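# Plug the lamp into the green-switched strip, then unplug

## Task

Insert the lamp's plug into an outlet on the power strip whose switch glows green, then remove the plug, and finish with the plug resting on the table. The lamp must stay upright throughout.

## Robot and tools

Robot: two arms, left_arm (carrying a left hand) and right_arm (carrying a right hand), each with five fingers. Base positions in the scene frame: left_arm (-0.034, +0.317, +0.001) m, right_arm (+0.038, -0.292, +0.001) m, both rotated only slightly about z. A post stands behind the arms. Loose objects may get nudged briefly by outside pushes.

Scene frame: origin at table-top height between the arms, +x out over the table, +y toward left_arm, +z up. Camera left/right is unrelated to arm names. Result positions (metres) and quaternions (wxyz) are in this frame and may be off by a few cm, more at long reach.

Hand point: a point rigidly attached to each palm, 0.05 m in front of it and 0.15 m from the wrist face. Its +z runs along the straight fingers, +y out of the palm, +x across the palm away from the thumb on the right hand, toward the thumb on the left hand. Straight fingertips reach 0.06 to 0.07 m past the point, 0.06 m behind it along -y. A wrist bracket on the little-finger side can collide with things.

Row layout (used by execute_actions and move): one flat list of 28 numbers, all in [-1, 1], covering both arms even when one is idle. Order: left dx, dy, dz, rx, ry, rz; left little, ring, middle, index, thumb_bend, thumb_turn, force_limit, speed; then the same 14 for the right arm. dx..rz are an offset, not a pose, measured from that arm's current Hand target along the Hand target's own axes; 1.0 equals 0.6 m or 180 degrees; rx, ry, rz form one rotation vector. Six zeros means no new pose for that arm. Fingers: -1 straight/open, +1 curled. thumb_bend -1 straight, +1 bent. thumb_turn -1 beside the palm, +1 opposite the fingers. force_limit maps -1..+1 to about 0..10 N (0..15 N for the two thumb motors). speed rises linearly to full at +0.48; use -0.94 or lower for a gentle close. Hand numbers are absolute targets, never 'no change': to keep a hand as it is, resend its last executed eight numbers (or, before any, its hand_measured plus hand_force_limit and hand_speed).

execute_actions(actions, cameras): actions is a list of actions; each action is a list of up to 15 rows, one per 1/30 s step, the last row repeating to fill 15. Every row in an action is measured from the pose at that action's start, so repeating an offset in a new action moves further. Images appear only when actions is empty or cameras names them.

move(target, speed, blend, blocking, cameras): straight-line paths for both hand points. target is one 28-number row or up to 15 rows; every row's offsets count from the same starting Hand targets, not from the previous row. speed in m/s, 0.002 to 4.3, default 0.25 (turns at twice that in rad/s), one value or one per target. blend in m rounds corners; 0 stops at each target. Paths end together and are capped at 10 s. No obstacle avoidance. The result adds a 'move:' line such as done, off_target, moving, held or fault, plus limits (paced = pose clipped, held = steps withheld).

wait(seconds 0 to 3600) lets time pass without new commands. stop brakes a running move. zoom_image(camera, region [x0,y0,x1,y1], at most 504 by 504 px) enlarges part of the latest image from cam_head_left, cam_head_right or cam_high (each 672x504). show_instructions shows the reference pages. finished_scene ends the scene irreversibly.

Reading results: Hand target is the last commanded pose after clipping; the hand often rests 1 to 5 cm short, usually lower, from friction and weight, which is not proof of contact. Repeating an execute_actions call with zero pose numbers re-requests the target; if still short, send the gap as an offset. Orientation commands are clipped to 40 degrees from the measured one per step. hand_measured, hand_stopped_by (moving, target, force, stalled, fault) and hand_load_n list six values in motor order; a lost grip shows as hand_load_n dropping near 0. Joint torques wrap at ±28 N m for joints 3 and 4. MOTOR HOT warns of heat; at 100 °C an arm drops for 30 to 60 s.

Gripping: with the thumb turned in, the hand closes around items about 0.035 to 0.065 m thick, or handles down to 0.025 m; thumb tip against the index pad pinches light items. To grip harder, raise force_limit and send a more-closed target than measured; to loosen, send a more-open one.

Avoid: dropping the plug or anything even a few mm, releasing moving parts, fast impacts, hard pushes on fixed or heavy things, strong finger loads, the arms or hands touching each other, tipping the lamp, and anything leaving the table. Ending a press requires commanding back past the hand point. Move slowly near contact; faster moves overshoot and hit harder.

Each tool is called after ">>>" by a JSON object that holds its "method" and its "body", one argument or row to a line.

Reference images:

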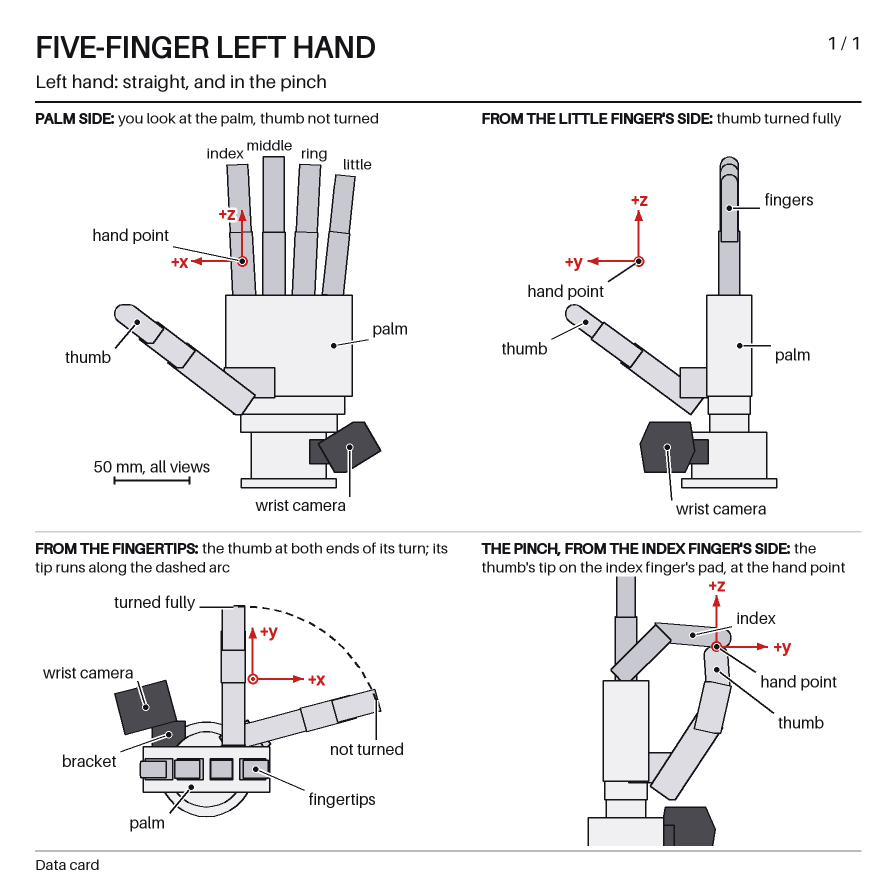

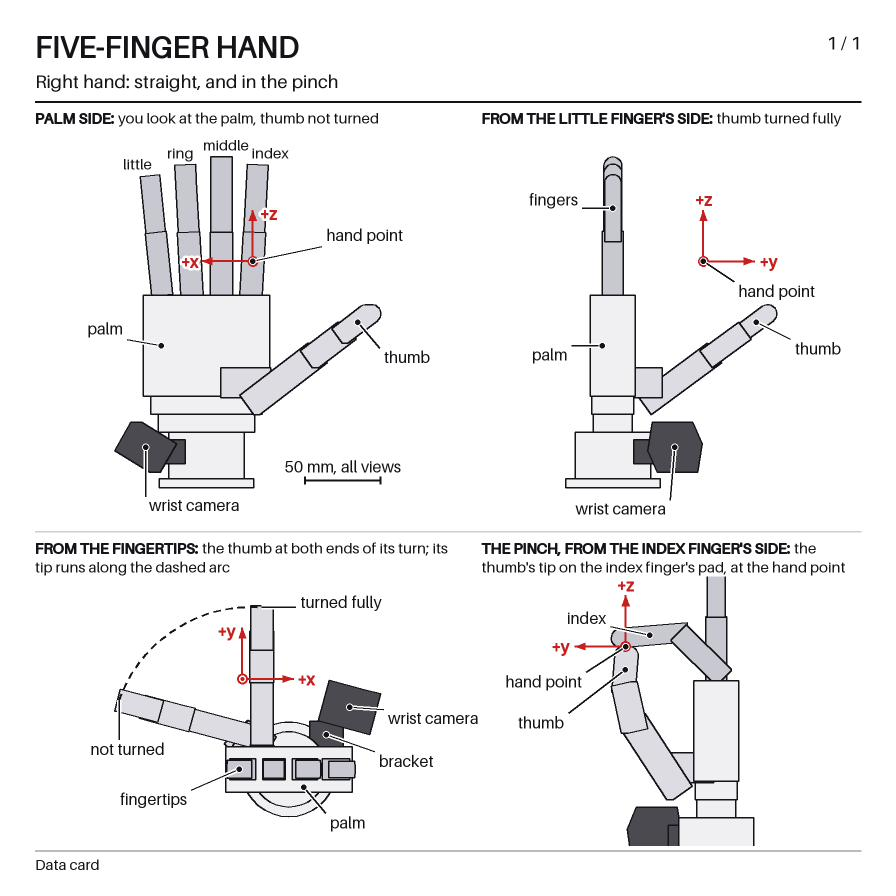

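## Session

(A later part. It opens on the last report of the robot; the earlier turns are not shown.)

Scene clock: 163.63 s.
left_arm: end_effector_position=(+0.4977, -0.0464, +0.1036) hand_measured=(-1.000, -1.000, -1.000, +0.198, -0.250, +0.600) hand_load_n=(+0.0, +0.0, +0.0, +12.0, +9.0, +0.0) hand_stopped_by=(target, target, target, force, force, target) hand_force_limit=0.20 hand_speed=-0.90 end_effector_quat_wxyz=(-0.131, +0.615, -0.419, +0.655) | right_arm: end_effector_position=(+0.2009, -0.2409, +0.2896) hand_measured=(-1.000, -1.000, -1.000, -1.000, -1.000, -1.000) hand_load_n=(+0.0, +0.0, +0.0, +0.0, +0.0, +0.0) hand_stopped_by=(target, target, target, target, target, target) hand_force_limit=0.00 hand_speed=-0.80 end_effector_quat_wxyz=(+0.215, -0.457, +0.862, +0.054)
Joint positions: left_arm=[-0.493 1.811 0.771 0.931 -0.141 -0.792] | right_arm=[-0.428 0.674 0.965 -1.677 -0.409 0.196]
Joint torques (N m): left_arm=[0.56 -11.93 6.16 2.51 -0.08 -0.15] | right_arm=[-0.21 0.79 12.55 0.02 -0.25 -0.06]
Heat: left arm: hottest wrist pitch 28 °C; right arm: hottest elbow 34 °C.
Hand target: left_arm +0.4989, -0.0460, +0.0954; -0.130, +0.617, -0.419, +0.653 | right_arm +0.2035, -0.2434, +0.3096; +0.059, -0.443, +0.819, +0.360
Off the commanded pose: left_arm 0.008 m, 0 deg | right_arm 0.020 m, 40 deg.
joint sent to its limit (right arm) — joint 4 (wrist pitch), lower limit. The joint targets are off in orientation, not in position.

>>> {"method": "wait", "body": {
  "seconds": 0.1,
  "cameras": ["all"]
}}

>>> {"method": "zoom_image", "body": {
  "camera": "cam_head_left",
  "region": [322, 210, 342, 235]
}}

>>> {"method": "zoom_image", "body": {
  "camera": "cam_head_right",
  "region": [330, 210, 350, 235]
}}

Scene clock: 163.87 s.
left_arm: end_effector_position=(+0.4977, -0.0464, +0.1036) hand_measured=(-1.000, -1.000, -1.000, +0.198, -0.250, +0.600) hand_load_n=(-0.5, +0.0, +0.0, +12.0, +9.0, +0.0) hand_stopped_by=(target, target, target, force, force, target) hand_force_limit=0.20 hand_speed=-0.90 end_effector_quat_wxyz=(-0.131, +0.615, -0.419, +0.655) | right_arm: end_effector_position=(+0.2009, -0.2409, +0.2896) hand_measured=(-1.000, -1.000, -1.000, -1.000, -1.000, -1.000) hand_load_n=(+0.0, +0.0, +0.0, +0.0, +0.0, +0.0) hand_stopped_by=(target, target, target, target, target, target) hand_force_limit=0.00 hand_speed=-0.80 end_effector_quat_wxyz=(+0.215, -0.457, +0.862, +0.054)
Joint positions: left_arm=[-0.493 1.811 0.771 0.931 -0.141 -0.792] | right_arm=[-0.428 0.674 0.965 -1.677 -0.409 0.196]
Joint torques (N m): left_arm=[0.56 -11.99 6.19 2.51 -0.08 -0.15] | right_arm=[-0.15 0.79 12.55 0.02 -0.25 -0.06]
Heat: left arm: hottest wrist pitch 28 °C; right arm: hottest elbow 34 °C.
Hand target: left_arm +0.4989, -0.0460, +0.0954; -0.130, +0.617, -0.419, +0.653 | right_arm +0.2035, -0.2434, +0.3096; +0.059, -0.443, +0.819, +0.360
Off the commanded pose: left_arm 0.008 m, 0 deg | right_arm 0.020 m, 40 deg.
wait: 0.10 s; at rest by 0.03 s

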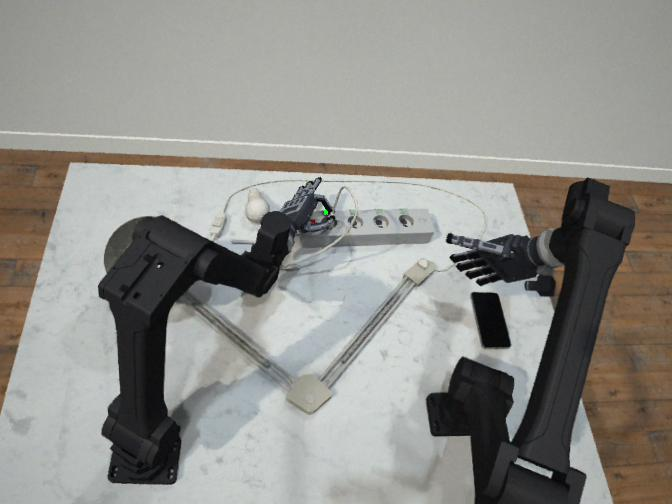

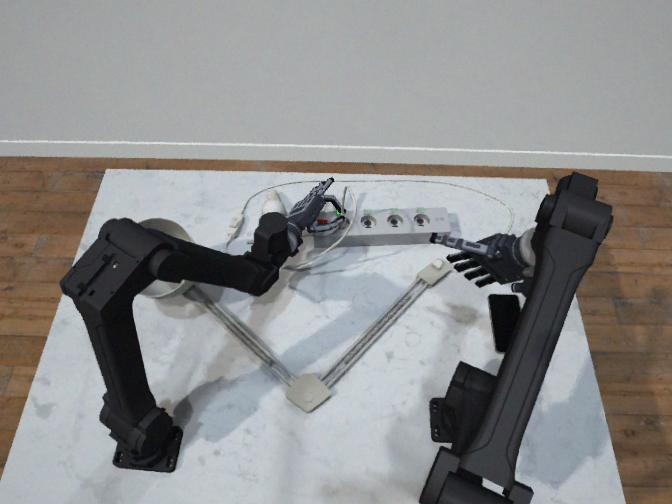

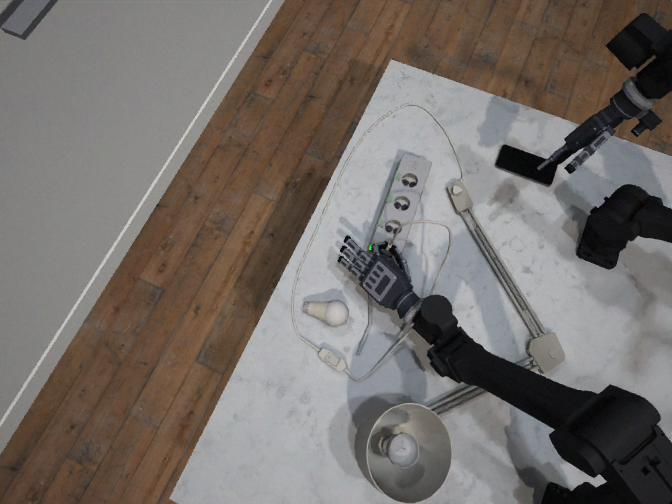

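Scaled by 20.160 from the camera's image (finer frame: 960x720).

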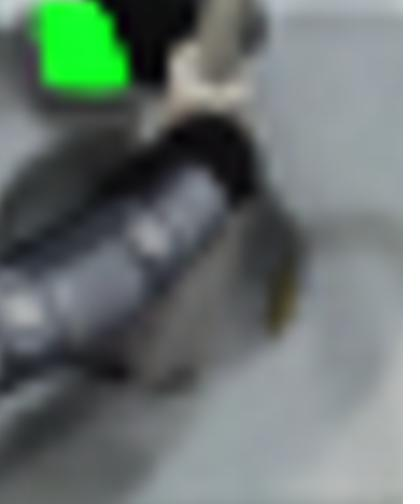

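Scaled by 20.160 from the camera's image (finer frame: 960x720).

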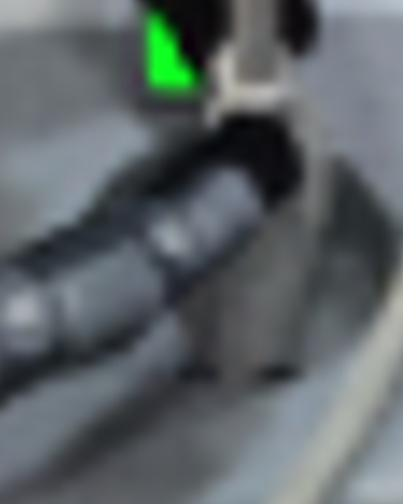

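>>> {"method": "execute_actions", "body": {
  "actions": [
    [[-0.00696,0.00709,0.00113,0,0,0,-1,-1,-1,0.5,0.0,0.6,0.2,-0.9,0,0,0,0,0,0,-1,-1,-1,-1,-1,-1,0,-0.8]]
  ]
}}

Scene clock: 164.90 s.
left_arm: end_effector_position=(+0.4983, -0.0469, +0.1033) hand_measured=(-1.000, -1.000, -1.000, +0.198, -0.250, +0.600) hand_load_n=(+0.0, +0.0, +0.0, +12.5, +8.5, +0.0) hand_stopped_by=(target, target, target, force, force, target) hand_force_limit=0.20 hand_speed=-0.90 end_effector_quat_wxyz=(-0.129, +0.613, -0.415, +0.660) | right_arm: end_effector_position=(+0.2009, -0.2409, +0.2896) hand_measured=(-1.000, -1.000, -1.000, -1.000, -1.000, -1.000) hand_load_n=(+0.0, +0.0, +0.0, +0.0, +0.0, +0.0) hand_stopped_by=(target, target, target, target, target, target) hand_force_limit=0.00 hand_speed=-0.80 end_effector_quat_wxyz=(+0.215, -0.457, +0.862, +0.054)
Joint positions: left_arm=[-0.493 1.822 0.771 0.954 -0.141 -0.796] | right_arm=[-0.428 0.674 0.965 -1.677 -0.409 0.196]
Joint torques (N m): left_arm=[0.5 -11.52 5.98 2.32 -0.09 -0.11] | right_arm=[-0.21 0.85 12.53 -0.01 -0.24 -0.07]
Heat: left arm: hottest wrist pitch 28 °C; right arm: hottest elbow 34 °C.
Hand target: left_arm +0.4989, -0.0461, +0.0894; -0.130, +0.617, -0.419, +0.653 | right_arm +0.2035, -0.2434, +0.3096; +0.059, -0.443, +0.819, +0.360
Off the commanded pose: left_arm 0.014 m, 1 deg | right_arm 0.020 m, 40 deg.
joint sent to its limit (right arm) — joint 4 (wrist pitch), lower limit. The joint targets are off in orientation, not in position.

>>> {"method": "execute_actions", "body": {
  "actions": [
    [[0.0203,-0.02068,-0.0033,0,0,0,-1,-1,-1,0.5,0.0,0.6,0.2,-0.9,0,0,0,0,0,0,-1,-1,-1,-1,-1,-1,0,-0.8]]
  ],
  "cameras": ["cam_head_left","cam_head_right"]
}}

>>> {"method": "zoom_image", "body": {
  "camera": "cam_head_left",
  "region": [325, 218, 339, 232]
}}

>>> {"method": "zoom_image", "body": {
  "camera": "cam_head_right",
  "region": [334, 218, 348, 232]
}}

Scene clock: 167.27 s.
left_arm: end_effector_position=(+0.4975, -0.0465, +0.1031) hand_measured=(-1.000, -1.000, -1.000, +0.198, -0.250, +0.600) hand_load_n=(+0.0, -0.5, +0.0, +12.0, +9.0, +0.0) hand_stopped_by=(target, target, target, force, force, target) hand_force_limit=0.20 hand_speed=-0.90 end_effector_quat_wxyz=(-0.128, +0.617, -0.417, +0.655) | right_arm: end_effector_position=(+0.2009, -0.2409, +0.2896) hand_measured=(-1.000, -1.000, -1.000, -1.000, -1.000, -1.000) hand_load_n=(+0.0, +0.0, +0.0, +0.0, +0.0, +0.0) hand_stopped_by=(target, target, target, target, target, target) hand_force_limit=0.00 hand_speed=-0.80 end_effector_quat_wxyz=(+0.215, -0.457, +0.862, +0.054)
Joint positions: left_arm=[-0.493 1.812 0.771 0.929 -0.141 -0.799] | right_arm=[-0.428 0.674 0.965 -1.677 -0.409 0.196]
Joint torques (N m): left_arm=[0.56 -14.62 6.39 1.33 -0.09 -0.09] | right_arm=[-0.15 0.85 12.56 -0.01 -0.25 -0.06]
Heat: left arm: hottest wrist pitch 28 °C; right arm: hottest elbow 34 °C.
Hand target: left_arm +0.4989, -0.0460, +0.1071; -0.131, +0.617, -0.419, +0.653 | right_arm +0.2035, -0.2434, +0.3096; +0.059, -0.443, +0.819, +0.360
Off the commanded pose: left_arm 0.004 m, 0 deg | right_arm 0.020 m, 40 deg.
joint sent to its limit (right arm) — joint 4 (wrist pitch), lower limit. The joint targets are off in orientation, not in position.

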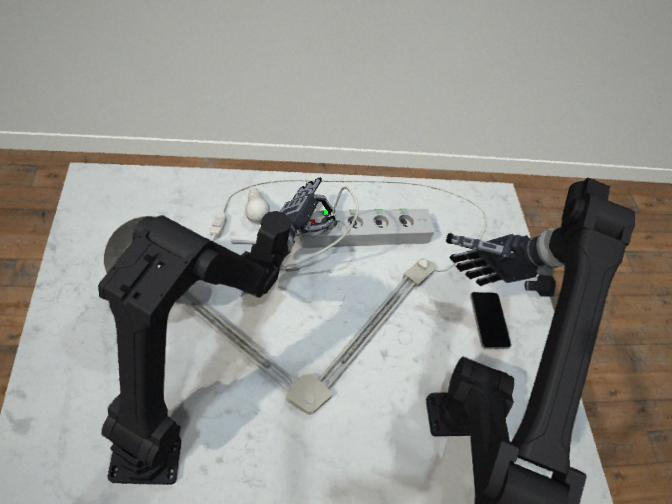

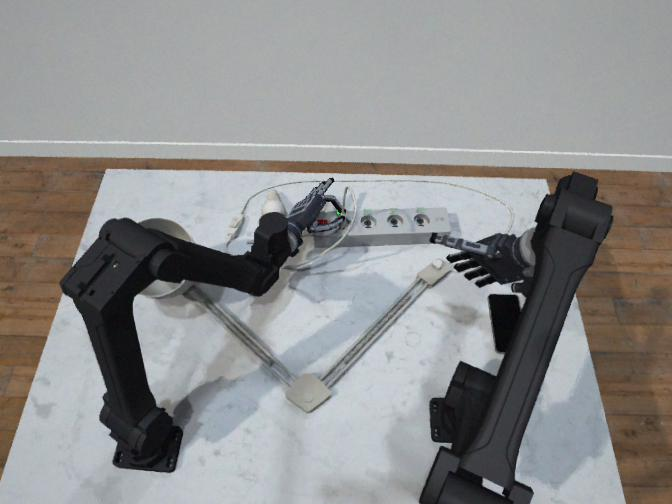

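Scaled by 36.000 from the camera's image (finer frame: 960x720).

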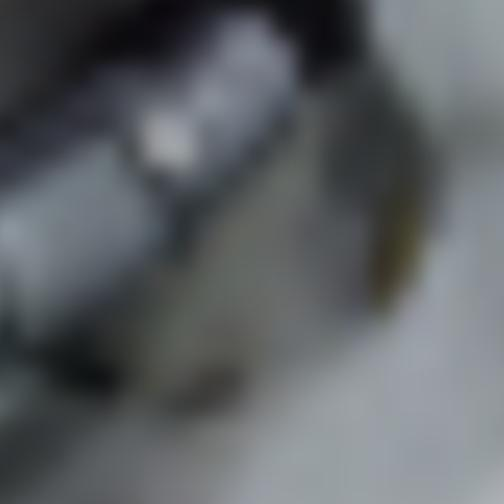

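Scaled by 36.000 from the camera's image (finer frame: 960x720).

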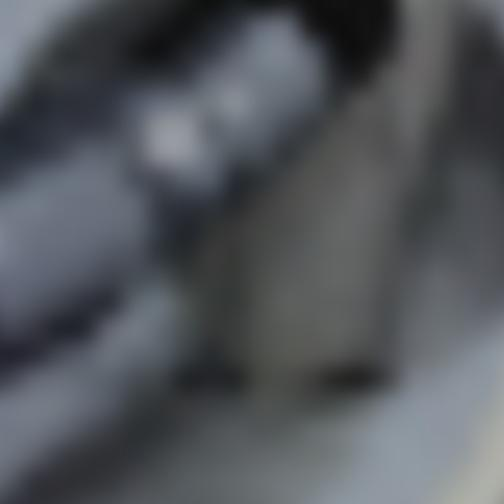

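>>> {"method": "execute_actions", "body": {
  "actions": [
    [[0.00696,-0.00709,-0.00113,0,0,0,-1,-1,-1,0.5,0.0,0.6,0.2,-0.9,0,0,0,0,0,0,-1,-1,-1,-1,-1,-1,0,-0.8],[0.00696,-0.00709,-0.00113,0,0,0,-1,-1,-1,0.5,0.0,0.6,0.2,-0.9,0,0,0,0,0,0,-1,-1,-1,-1,-1,-1,0,-0.8],[0.00696,-0.00709,-0.00113,0,0,0,-1,-1,-1,0.5,0.0,0.6,0.2,-0.9,0,0,0,0,0,0,-1,-1,-1,-1,-1,-1,0,-0.8],[0.01843,0.00314,0.0053,0,0,0,-1,-1,-1,0.5,0.0,0.6,0.2,-0.9,0,0,0,0,0,0,-1,-1,-1,-1,-1,-1,0,-0.8],[0.00579,-0.0037,-0.0001,0,0,0,-1,-1,-1,0.5,0.0,0.6,0.2,-0.9,0,0,0,0,0,0,-1,-1,-1,-1,-1,-1,0,-0.8]]
  ],
  "cameras": ["cam_head_left","cam_head_right"]
}}

>>> {"method": "zoom_image", "body": {
  "camera": "cam_head_left",
  "region": [325, 218, 339, 232]
}}

>>> {"method": "zoom_image", "body": {
  "camera": "cam_head_right",
  "region": [334, 218, 348, 232]
}}

Scene clock: 173.33 s.
left_arm: end_effector_position=(+0.4961, -0.0473, +0.1034) hand_measured=(-1.000, -1.000, -1.000, +0.198, -0.250, +0.600) hand_load_n=(+0.0, +0.0, +0.0, +12.0, +9.0, -1.0) hand_stopped_by=(target, target, target, force, force, target) hand_force_limit=0.20 hand_speed=-0.90 end_effector_quat_wxyz=(-0.128, +0.620, -0.419, +0.650) | right_arm: end_effector_position=(+0.2009, -0.2409, +0.2896) hand_measured=(-1.000, -1.000, -1.000, -1.000, -1.000, -1.000) hand_load_n=(+0.0, +0.0, +0.0, +0.0, +0.0, +0.0) hand_stopped_by=(target, target, target, target, target, target) hand_force_limit=0.00 hand_speed=-0.80 end_effector_quat_wxyz=(+0.215, -0.457, +0.862, +0.054)
Joint positions: left_arm=[-0.497 1.803 0.771 0.909 -0.145 -0.801] | right_arm=[-0.428 0.674 0.965 -1.677 -0.409 0.196]
Joint torques (N m): left_arm=[0.67 -14.56 6.67 1.59 0 -0.07] | right_arm=[-0.21 0.79 12.56 0.01 -0.25 -0.06]
Heat: left arm: hottest wrist pitch 28 °C; right arm: hottest elbow 34 °C.
Hand target: left_arm +0.4989, -0.0471, +0.1110; -0.130, +0.617, -0.419, +0.653 | right_arm +0.2035, -0.2434, +0.3096; +0.059, -0.443, +0.819, +0.360
Off the commanded pose: left_arm 0.008 m, 1 deg | right_arm 0.020 m, 40 deg.
joint sent to its limit (right arm) — joint 4 (wrist pitch), lower limit. The joint targets are off in orientation, not in position.

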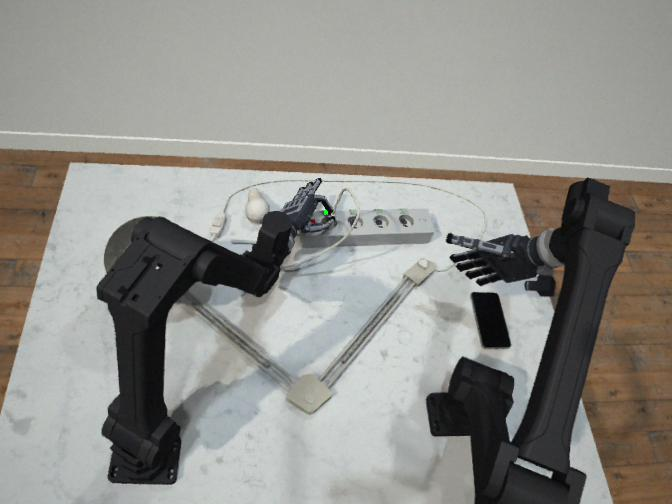

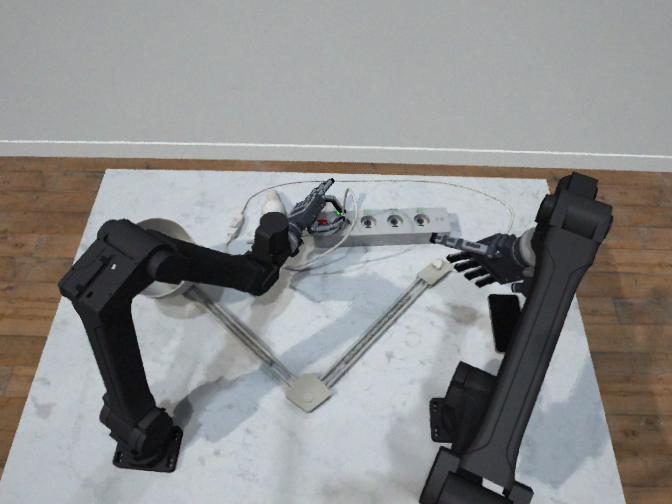

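Scaled by 36.000 from the camera's image (finer frame: 960x720).

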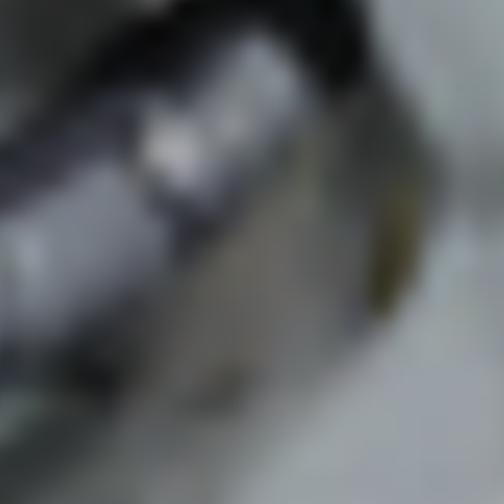

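Scaled by 36.000 from the camera's image (finer frame: 960x720).

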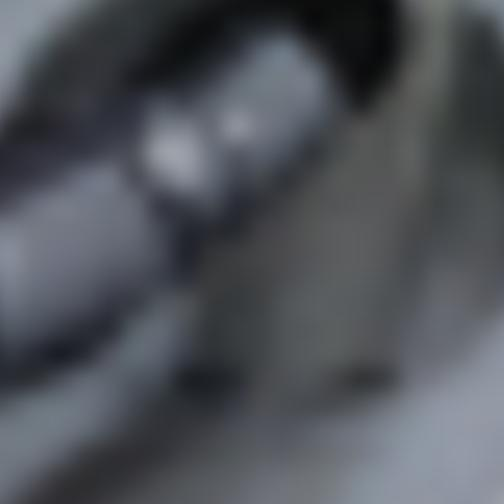

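>>> {"method": "execute_actions", "body": {
  "actions": [
    [[-0.01426,0.01387,0.00207,0,0,0,-1,-1,-1,0.5,0.0,0.6,0.2,-0.9,0,0,0,0,0,0,-1,-1,-1,-1,-1,-1,0,-0.8]]
  ],
  "cameras": ["cam_head_left","cam_head_right"]
}}

>>> {"method": "zoom_image", "body": {
  "camera": "cam_head_left",
  "region": [325, 218, 339, 232]
}}

>>> {"method": "zoom_image", "body": {
  "camera": "cam_head_right",
  "region": [334, 218, 348, 232]
}}

Scene clock: 174.33 s.
left_arm: end_effector_position=(+0.4964, -0.0475, +0.1038) hand_measured=(-1.000, -1.000, -1.000, +0.198, -0.250, +0.600) hand_load_n=(+0.0, +0.0, +0.0, +12.0, +9.0, -1.0) hand_stopped_by=(target, target, target, force, force, target) hand_force_limit=0.20 hand_speed=-0.90 end_effector_quat_wxyz=(-0.128, +0.619, -0.418, +0.652) | right_arm: end_effector_position=(+0.2009, -0.2409, +0.2896) hand_measured=(-1.000, -1.000, -1.000, -1.000, -1.000, -1.000) hand_load_n=(+0.0, +0.0, +0.0, +0.0, +0.0, -0.5) hand_stopped_by=(target, target, target, target, target, target) hand_force_limit=0.00 hand_speed=-0.80 end_effector_quat_wxyz=(+0.215, -0.457, +0.862, +0.054)
Joint positions: left_arm=[-0.497 1.805 0.771 0.916 -0.145 -0.8] | right_arm=[-0.428 0.674 0.965 -1.677 -0.409 0.196]
Joint torques (N m): left_arm=[0.67 -12.16 6.38 2.63 0.02 -0.07] | right_arm=[-0.09 0.85 12.57 0.01 -0.24 -0.06]
Heat: left arm: hottest wrist pitch 28 °C; right arm: hottest elbow 34 °C.
Hand target: left_arm +0.4989, -0.0467, +0.0990; -0.131, +0.617, -0.419, +0.653 | right_arm +0.2035, -0.2434, +0.3096; +0.059, -0.443, +0.819, +0.360
Off the commanded pose: left_arm 0.005 m, 0 deg | right_arm 0.020 m, 40 deg.
joint sent to its limit (right arm) — joint 4 (wrist pitch), lower limit. The joint targets are off in orientation, not in position.

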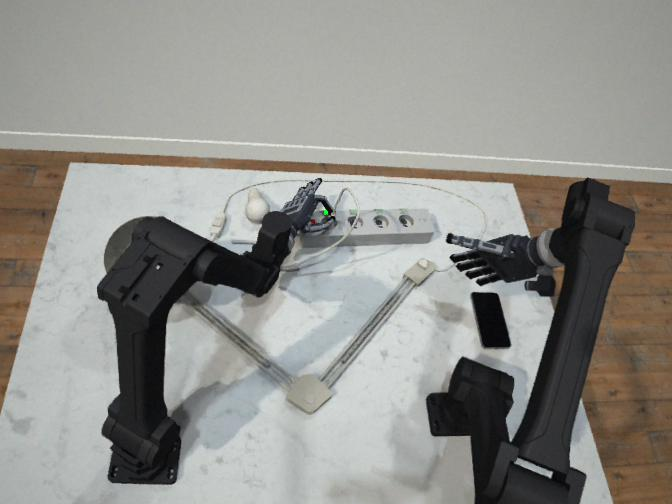

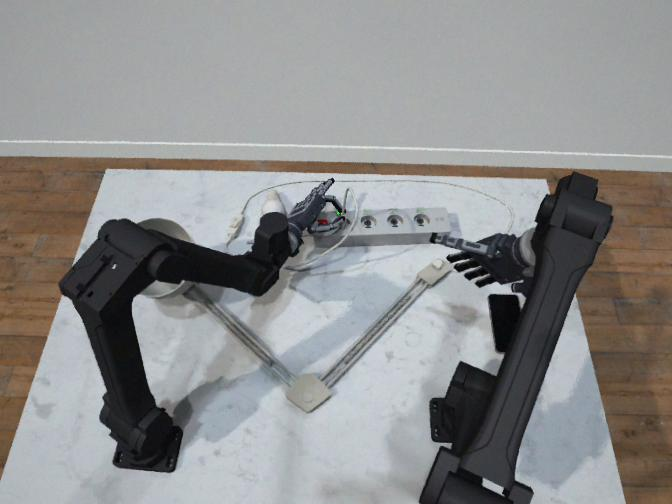

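Scaled by 36.000 from the camera's image (finer frame: 960x720).

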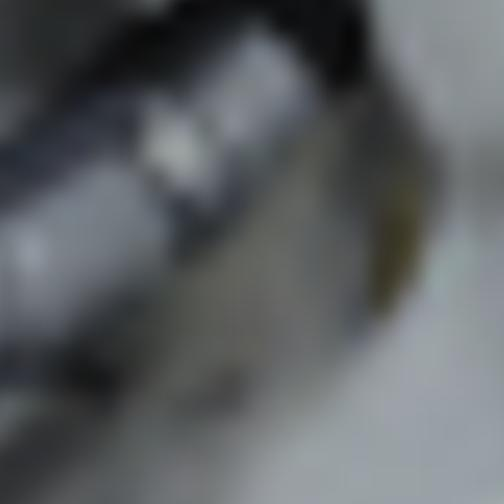

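Scaled by 36.000 from the camera's image (finer frame: 960x720).

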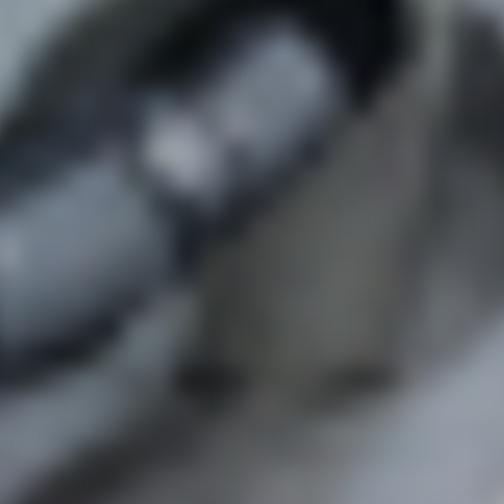

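>>> {"method": "execute_actions", "body": {
  "actions": [
    [[-0.0027,-0.0046,0.0122,0,0,0,-1,-1,-1,0.5,0.0,0.6,0.2,-0.9,0,0,0,0,0,0,-1,-1,-1,-1,-1,-1,0,-0.8],[-0.0027,-0.0046,0.0122,0,0,0,-1,-1,-1,0.5,0.0,0.6,0.2,-0.9,0,0,0,0,0,0,-1,-1,-1,-1,-1,-1,0,-0.8],[-0.0003,-0.0006,0.0015,0,0,0,-1,-1,-1,0.5,0.0,0.6,0.2,-0.9,0,0,0,0,0,0,-1,-1,-1,-1,-1,-1,0,-0.8]]
  ]
}}

Scene clock: 175.40 s.
left_arm: end_effector_position=(+0.4964, -0.0474, +0.1033) hand_measured=(-1.000, -1.000, -1.000, +0.198, -0.250, +0.600) hand_load_n=(-0.5, -0.5, +0.0, +12.0, +9.5, -1.0) hand_stopped_by=(target, target, target, force, force, target) hand_force_limit=0.20 hand_speed=-0.90 end_effector_quat_wxyz=(-0.126, +0.618, -0.419, +0.653) | right_arm: end_effector_position=(+0.2009, -0.2409, +0.2896) hand_measured=(-1.000, -1.000, -1.000, -1.000, -1.000, -1.000) hand_load_n=(+0.0, +0.0, +0.0, +0.0, +0.0, +0.0) hand_stopped_by=(target, target, target, target, target, target) hand_force_limit=0.00 hand_speed=-0.80 end_effector_quat_wxyz=(+0.215, -0.457, +0.862, +0.054)
Joint positions: left_arm=[-0.495 1.808 0.771 0.92 -0.139 -0.8] | right_arm=[-0.428 0.674 0.965 -1.677 -0.409 0.196]
Joint torques (N m): left_arm=[0.62 -12.28 6.6 2.47 -0.16 -0.07] | right_arm=[-0.21 0.85 12.57 0.02 -0.24 -0.07]
Heat: left arm: hottest wrist pitch 28 °C; right arm: hottest elbow 34 °C.
Hand target: left_arm +0.5000, -0.0467, +0.0990; -0.131, +0.617, -0.419, +0.653 | right_arm +0.2035, -0.2434, +0.3096; +0.059, -0.443, +0.819, +0.360
Off the commanded pose: left_arm 0.006 m, 0 deg | right_arm 0.020 m, 40 deg.
joint sent to its limit (right arm) — joint 4 (wrist pitch), lower limit. The joint targets are off in orientation, not in position.

>>> {"method": "move", "body": {
  "target": [
    [0.0425,-0.0426,-0.0068,0,0,0,-1,-1,-1,0.5,0.0,0.6,0.2,-0.9,0,0,0,0,0,0,-1,-1,-1,-1,-1,-1,0,-0.8],
    [0.0139,-0.0142,-0.0023,0,0,0,-1,-1,-1,0.5,0.0,0.6,0.2,-0.9,0,0,0,0,0,0,-1,-1,-1,-1,-1,-1,0,-0.8]
  ],
  "speed": 0.08,
  "cameras": ["cam_head_left","cam_head_right"]
}}

>>> {"method": "zoom_image", "body": {
  "camera": "cam_head_left",
  "region": [325, 218, 339, 232]
}}

>>> {"method": "zoom_image", "body": {
  "camera": "cam_head_right",
  "region": [334, 218, 348, 232]
}}

Scene clock: 178.97 s.
left_arm: end_effector_position=(+0.4953, -0.0462, +0.1068) hand_measured=(-1.000, -1.000, -1.000, +0.198, -0.250, +0.600) hand_load_n=(+0.0, +0.0, +0.0, +12.0, +9.0, -0.5) hand_stopped_by=(target, target, target, force, force, target) hand_force_limit=0.20 hand_speed=-0.90 end_effector_quat_wxyz=(-0.127, +0.623, -0.423, +0.646) | right_arm: end_effector_position=(+0.2009, -0.2409, +0.2896) hand_measured=(-1.000, -1.000, -1.000, -1.000, -1.000, -1.000) hand_load_n=(+0.0, +0.0, +0.0, +0.0, +0.0, +0.0) hand_stopped_by=(target, target, target, target, target, target) hand_force_limit=0.00 hand_speed=-0.80 end_effector_quat_wxyz=(+0.215, -0.457, +0.862, +0.054)
Joint positions: left_arm=[-0.495 1.783 0.771 0.877 -0.141 -0.799] | right_arm=[-0.428 0.674 0.965 -1.677 -0.409 0.196]
Joint torques (N m): left_arm=[0.62 -12.81 7.05 2.76 -0.07 -0.08] | right_arm=[-0.26 0.91 12.56 0.01 -0.25 -0.07]
Heat: left arm: hottest wrist pitch 28 °C; right arm: hottest elbow 34 °C.
Hand target: left_arm +0.4999, -0.0467, +0.1110; -0.130, +0.617, -0.419, +0.653 | right_arm +0.2035, -0.2434, +0.3096; +0.059, -0.443, +0.819, +0.360
Off the commanded pose: left_arm 0.006 m, 1 deg | right_arm 0.020 m, 40 deg.
joint sent to its limit (right arm) — joint 4 (wrist pitch), lower limit. The joint targets are off in orientation, not in position.
move: done

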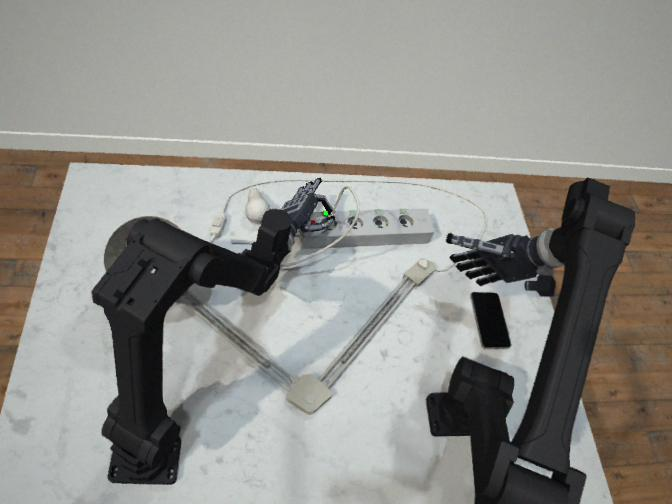

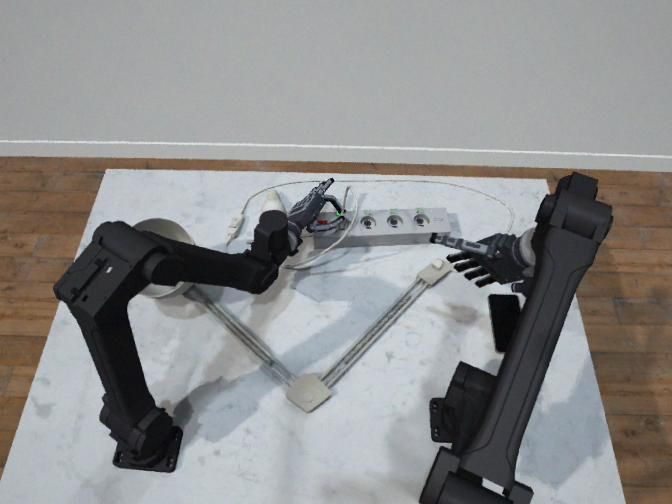

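Scaled by 36.000 from the camera's image (finer frame: 960x720).

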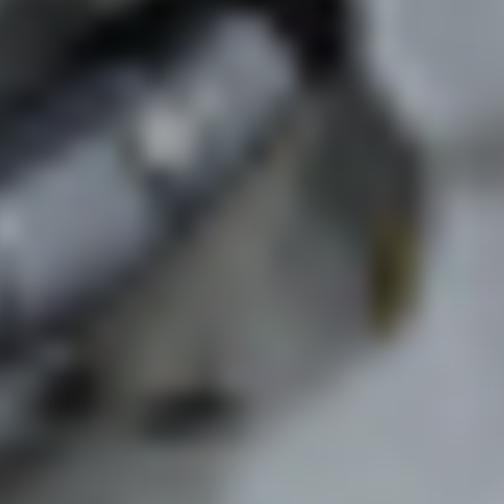

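Scaled by 36.000 from the camera's image (finer frame: 960x720).

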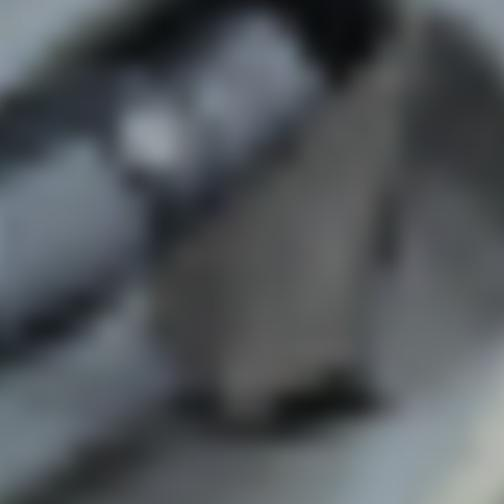

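>>> {"method": "zoom_image", "body": {
  "camera": "cam_head_right",
  "region": [300, 190, 460, 260]
}}

>>> {"method": "zoom_image", "body": {
  "camera": "cam_head_right",
  "region": [330, 204, 354, 234]
}}

>>> {"method": "zoom_image", "body": {
  "camera": "cam_head_left",
  "region": [320, 204, 344, 234]
}}

Scaled by 3.150 from the camera's image (finer frame: 960x720).

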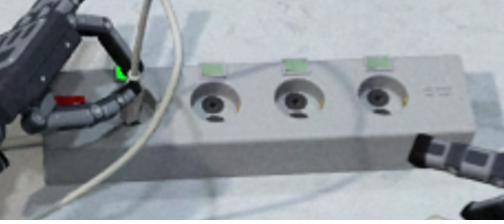

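Scaled by 16.800 from the camera's image (finer frame: 960x720).

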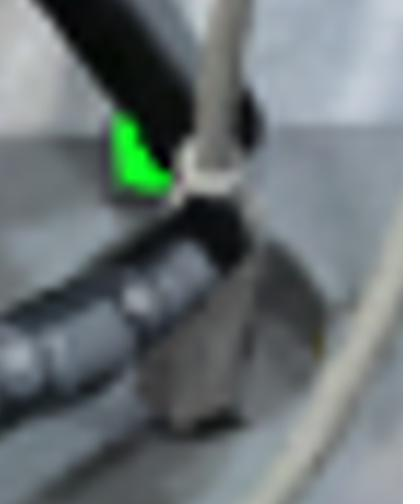

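Scaled by 16.800 from the camera's image (finer frame: 960x720).

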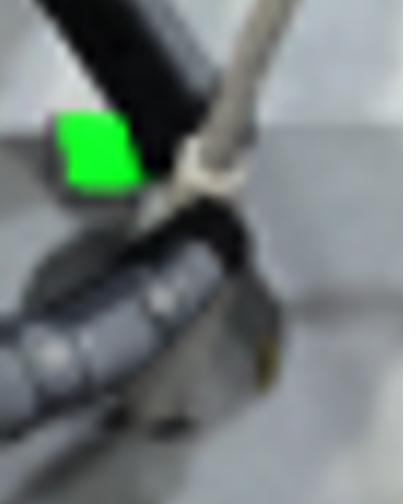

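>>> {"method": "execute_actions", "body": {
  "actions": [
    [[-0.0104,0.0106,0.0017,0,0,0,-1,-1,-1,0.5,0.0,0.6,0.2,-0.9,0,0,0,0,0,0,-1,-1,-1,-1,-1,-1,0,-0.8]]
  ],
  "cameras": ["cam_head_left","cam_head_right"]
}}

>>> {"method": "zoom_image", "body": {
  "camera": "cam_head_left",
  "region": [325, 218, 339, 232]
}}

>>> {"method": "zoom_image", "body": {
  "camera": "cam_head_right",
  "region": [334, 218, 348, 232]
}}

Scene clock: 181.53 s.
left_arm: end_effector_position=(+0.4963, -0.0468, +0.1041) hand_measured=(-1.000, -1.000, -1.000, +0.198, -0.250, +0.600) hand_load_n=(+0.0, +0.0, +0.0, +12.0, +9.0, +0.0) hand_stopped_by=(target, target, target, force, force, target) hand_force_limit=0.20 hand_speed=-0.90 end_effector_quat_wxyz=(-0.127, +0.620, -0.420, +0.650) | right_arm: end_effector_position=(+0.2009, -0.2409, +0.2896) hand_measured=(-1.000, -1.000, -1.000, -1.000, -1.000, -1.000) hand_load_n=(+0.0, +0.0, -0.5, +0.0, +0.0, +0.0) hand_stopped_by=(target, target, target, target, target, target) hand_force_limit=0.00 hand_speed=-0.80 end_effector_quat_wxyz=(+0.215, -0.457, +0.862, +0.054)
Joint positions: left_arm=[-0.495 1.801 0.771 0.906 -0.141 -0.8] | right_arm=[-0.428 0.674 0.965 -1.677 -0.409 0.196]
Joint torques (N m): left_arm=[0.67 -12.34 6.69 2.63 -0.08 -0.08] | right_arm=[-0.21 0.79 12.56 0.01 -0.25 -0.06]
Heat: left arm: hottest wrist pitch 28 °C; right arm: hottest elbow 34 °C.
Hand target: left_arm +0.4999, -0.0467, +0.1020; -0.131, +0.617, -0.419, +0.653 | right_arm +0.2035, -0.2434, +0.3096; +0.059, -0.443, +0.819, +0.360
Off the commanded pose: left_arm 0.004 m, 1 deg | right_arm 0.020 m, 40 deg.
joint sent to its limit (right arm) — joint 4 (wrist pitch), lower limit. The joint targets are off in orientation, not in position.

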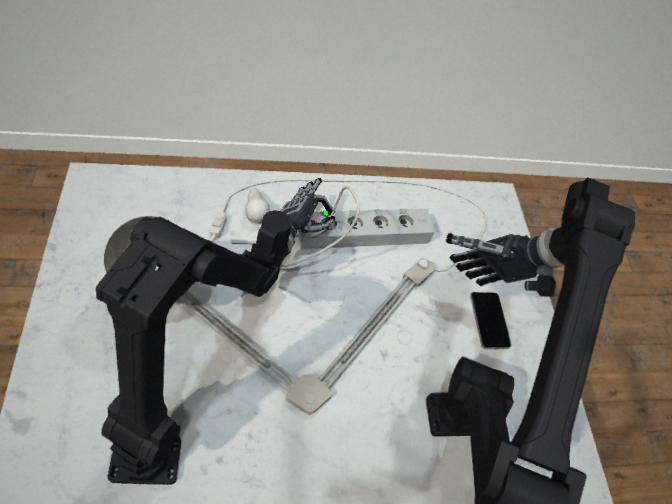

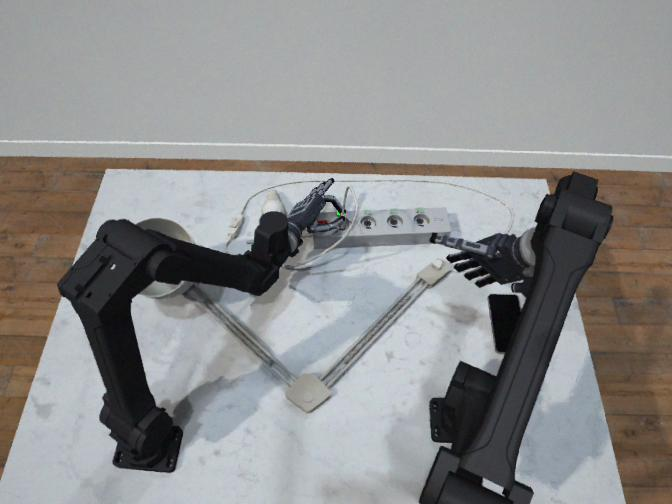

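Scaled by 36.000 from the camera's image (finer frame: 960x720).

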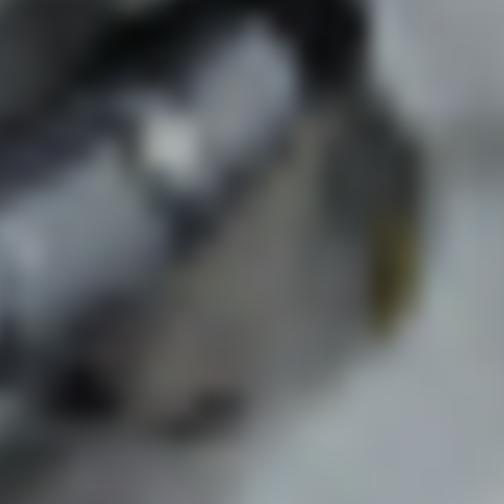

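Scaled by 36.000 from the camera's image (finer frame: 960x720).

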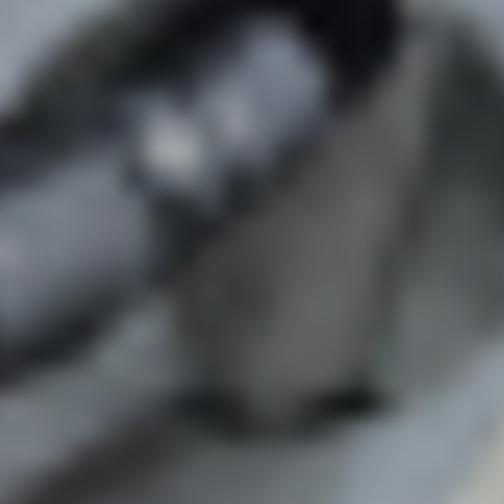

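>>> {"method": "execute_actions", "body": {
  "actions": [
    [[-0.01379,-0.00787,-0.00606,0,0,0,-1,-1,-1,0.5,0.0,0.6,0.2,-0.9,0,0,0,0,0,0,-1,-1,-1,-1,-1,-1,0,-0.8],[-0.01379,-0.00787,-0.00606,0,0,0,-1,-1,-1,0.5,0.0,0.6,0.2,-0.9,0,0,0,0,0,0,-1,-1,-1,-1,-1,-1,0,-0.8],[-0.00461,0.0003,-0.0009,0,0,0,-1,-1,-1,0.5,0.0,0.6,0.2,-0.9,0,0,0,0,0,0,-1,-1,-1,-1,-1,-1,0,-0.8]]
  ],
  "cameras": ["cam_head_left","cam_head_right"]
}}

>>> {"method": "zoom_image", "body": {
  "camera": "cam_head_left",
  "region": [320, 204, 344, 234]
}}

>>> {"method": "zoom_image", "body": {
  "camera": "cam_head_right",
  "region": [330, 204, 354, 234]
}}

Scene clock: 182.93 s.
left_arm: end_effector_position=(+0.4964, -0.0448, +0.1041) hand_measured=(-1.000, -1.000, -1.000, +0.198, -0.250, +0.600) hand_load_n=(+0.0, +0.0, +0.0, +12.0, +9.5, +0.0) hand_stopped_by=(target, target, target, force, force, target) hand_force_limit=0.20 hand_speed=-0.90 end_effector_quat_wxyz=(-0.127, +0.619, -0.419, +0.652) | right_arm: end_effector_position=(+0.2009, -0.2409, +0.2896) hand_measured=(-1.000, -1.000, -1.000, -1.000, -1.000, -1.000) hand_load_n=(+0.0, -0.5, +0.0, +0.0, +0.0, +0.0) hand_stopped_by=(target, target, target, target, target, target) hand_force_limit=0.00 hand_speed=-0.80 end_effector_quat_wxyz=(+0.215, -0.457, +0.862, +0.054)
Joint positions: left_arm=[-0.49 1.802 0.768 0.915 -0.135 -0.799] | right_arm=[-0.428 0.674 0.965 -1.677 -0.409 0.196]
Joint torques (N m): left_arm=[0.62 -12.1 6.67 2.61 -0.16 -0.08] | right_arm=[-0.09 0.91 12.56 0.01 -0.25 -0.07]
Heat: left arm: hottest wrist pitch 28 °C; right arm: hottest elbow 34 °C.
Hand target: left_arm +0.4999, -0.0448, +0.1002; -0.130, +0.617, -0.419, +0.653 | right_arm +0.2035, -0.2434, +0.3096; +0.059, -0.443, +0.819, +0.360
Off the commanded pose: left_arm 0.005 m, 0 deg | right_arm 0.020 m, 40 deg.
joint sent to its limit (right arm) — joint 4 (wrist pitch), lower limit. The joint targets are off in orientation, not in position.

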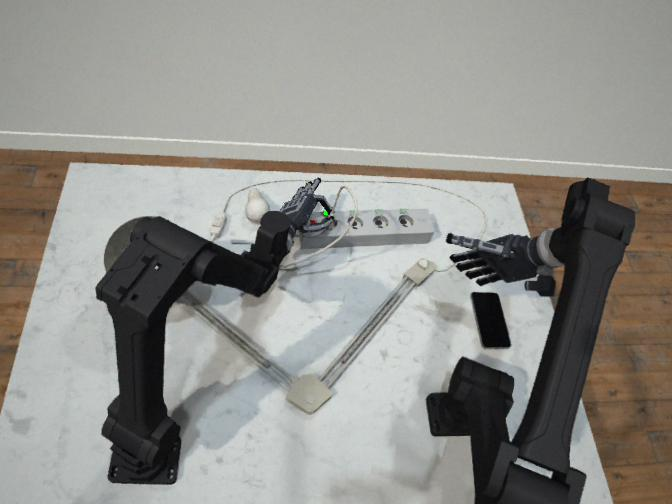

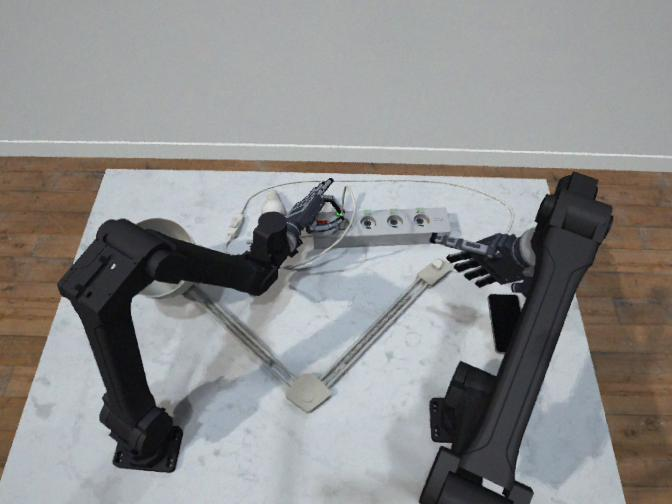

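Scaled by 16.800 from the camera's image (finer frame: 960x720).

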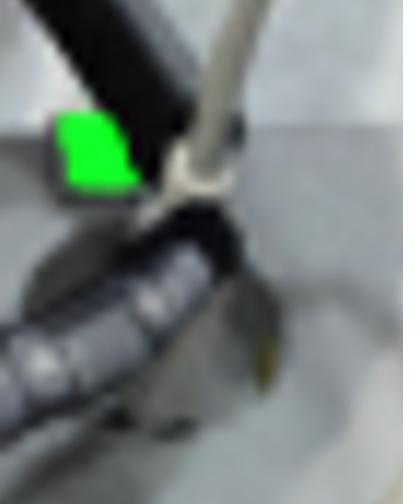

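Scaled by 16.800 from the camera's image (finer frame: 960x720).

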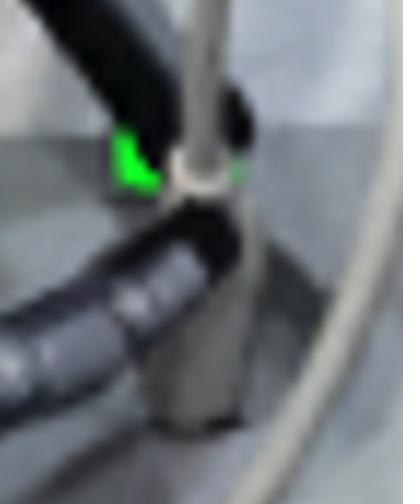

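>>> {"method": "zoom_image", "body": {
  "camera": "cam_head_left",
  "region": [290, 190, 450, 260]
}}

>>> {"method": "zoom_image", "body": {
  "camera": "cam_head_left",
  "region": [345, 204, 369, 234]
}}

>>> {"method": "zoom_image", "body": {
  "camera": "cam_head_right",
  "region": [356, 204, 380, 234]
}}

Scaled by 3.150 from the camera's image (finer frame: 960x720).

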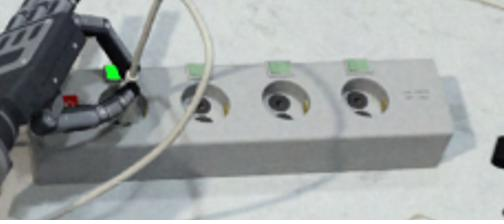

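Scaled by 16.800 from the camera's image (finer frame: 960x720).

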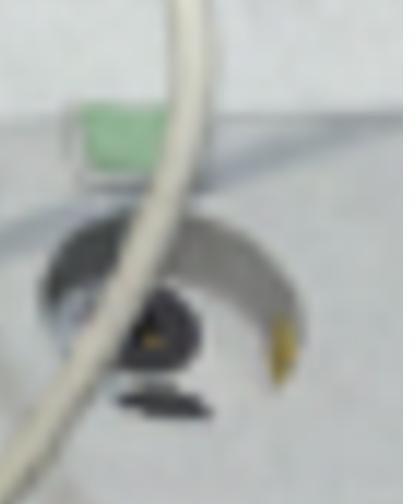

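Scaled by 16.800 from the camera's image (finer frame: 960x720).

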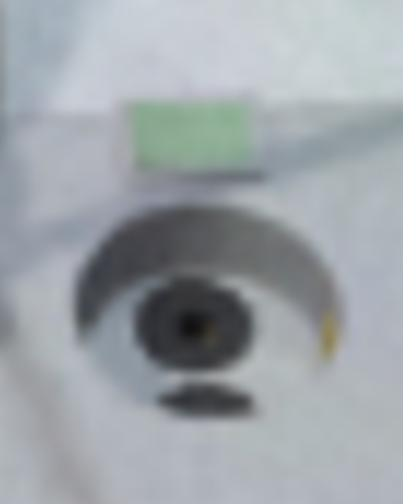

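>>> {"method": "zoom_image", "body": {
  "camera": "cam_head_left",
  "region": [325, 218, 339, 232]
}}

>>> {"method": "zoom_image", "body": {
  "camera": "cam_head_right",
  "region": [334, 218, 348, 232]
}}

Scaled by 36.000 from the camera's image (finer frame: 960x720).

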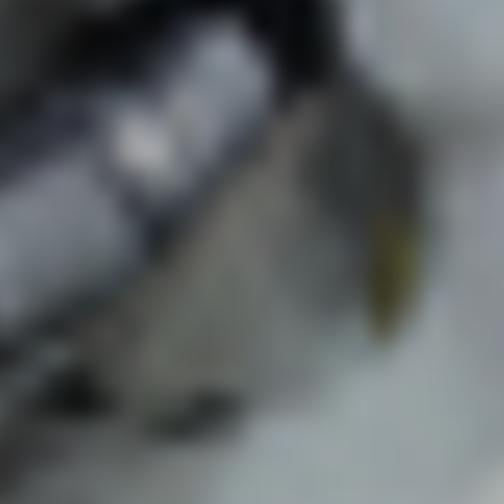

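Scaled by 36.000 from the camera's image (finer frame: 960x720).

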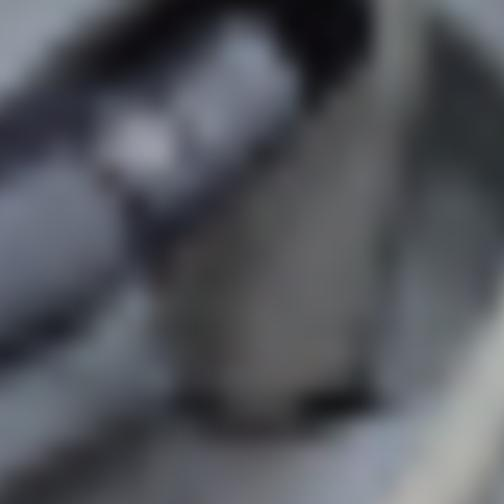

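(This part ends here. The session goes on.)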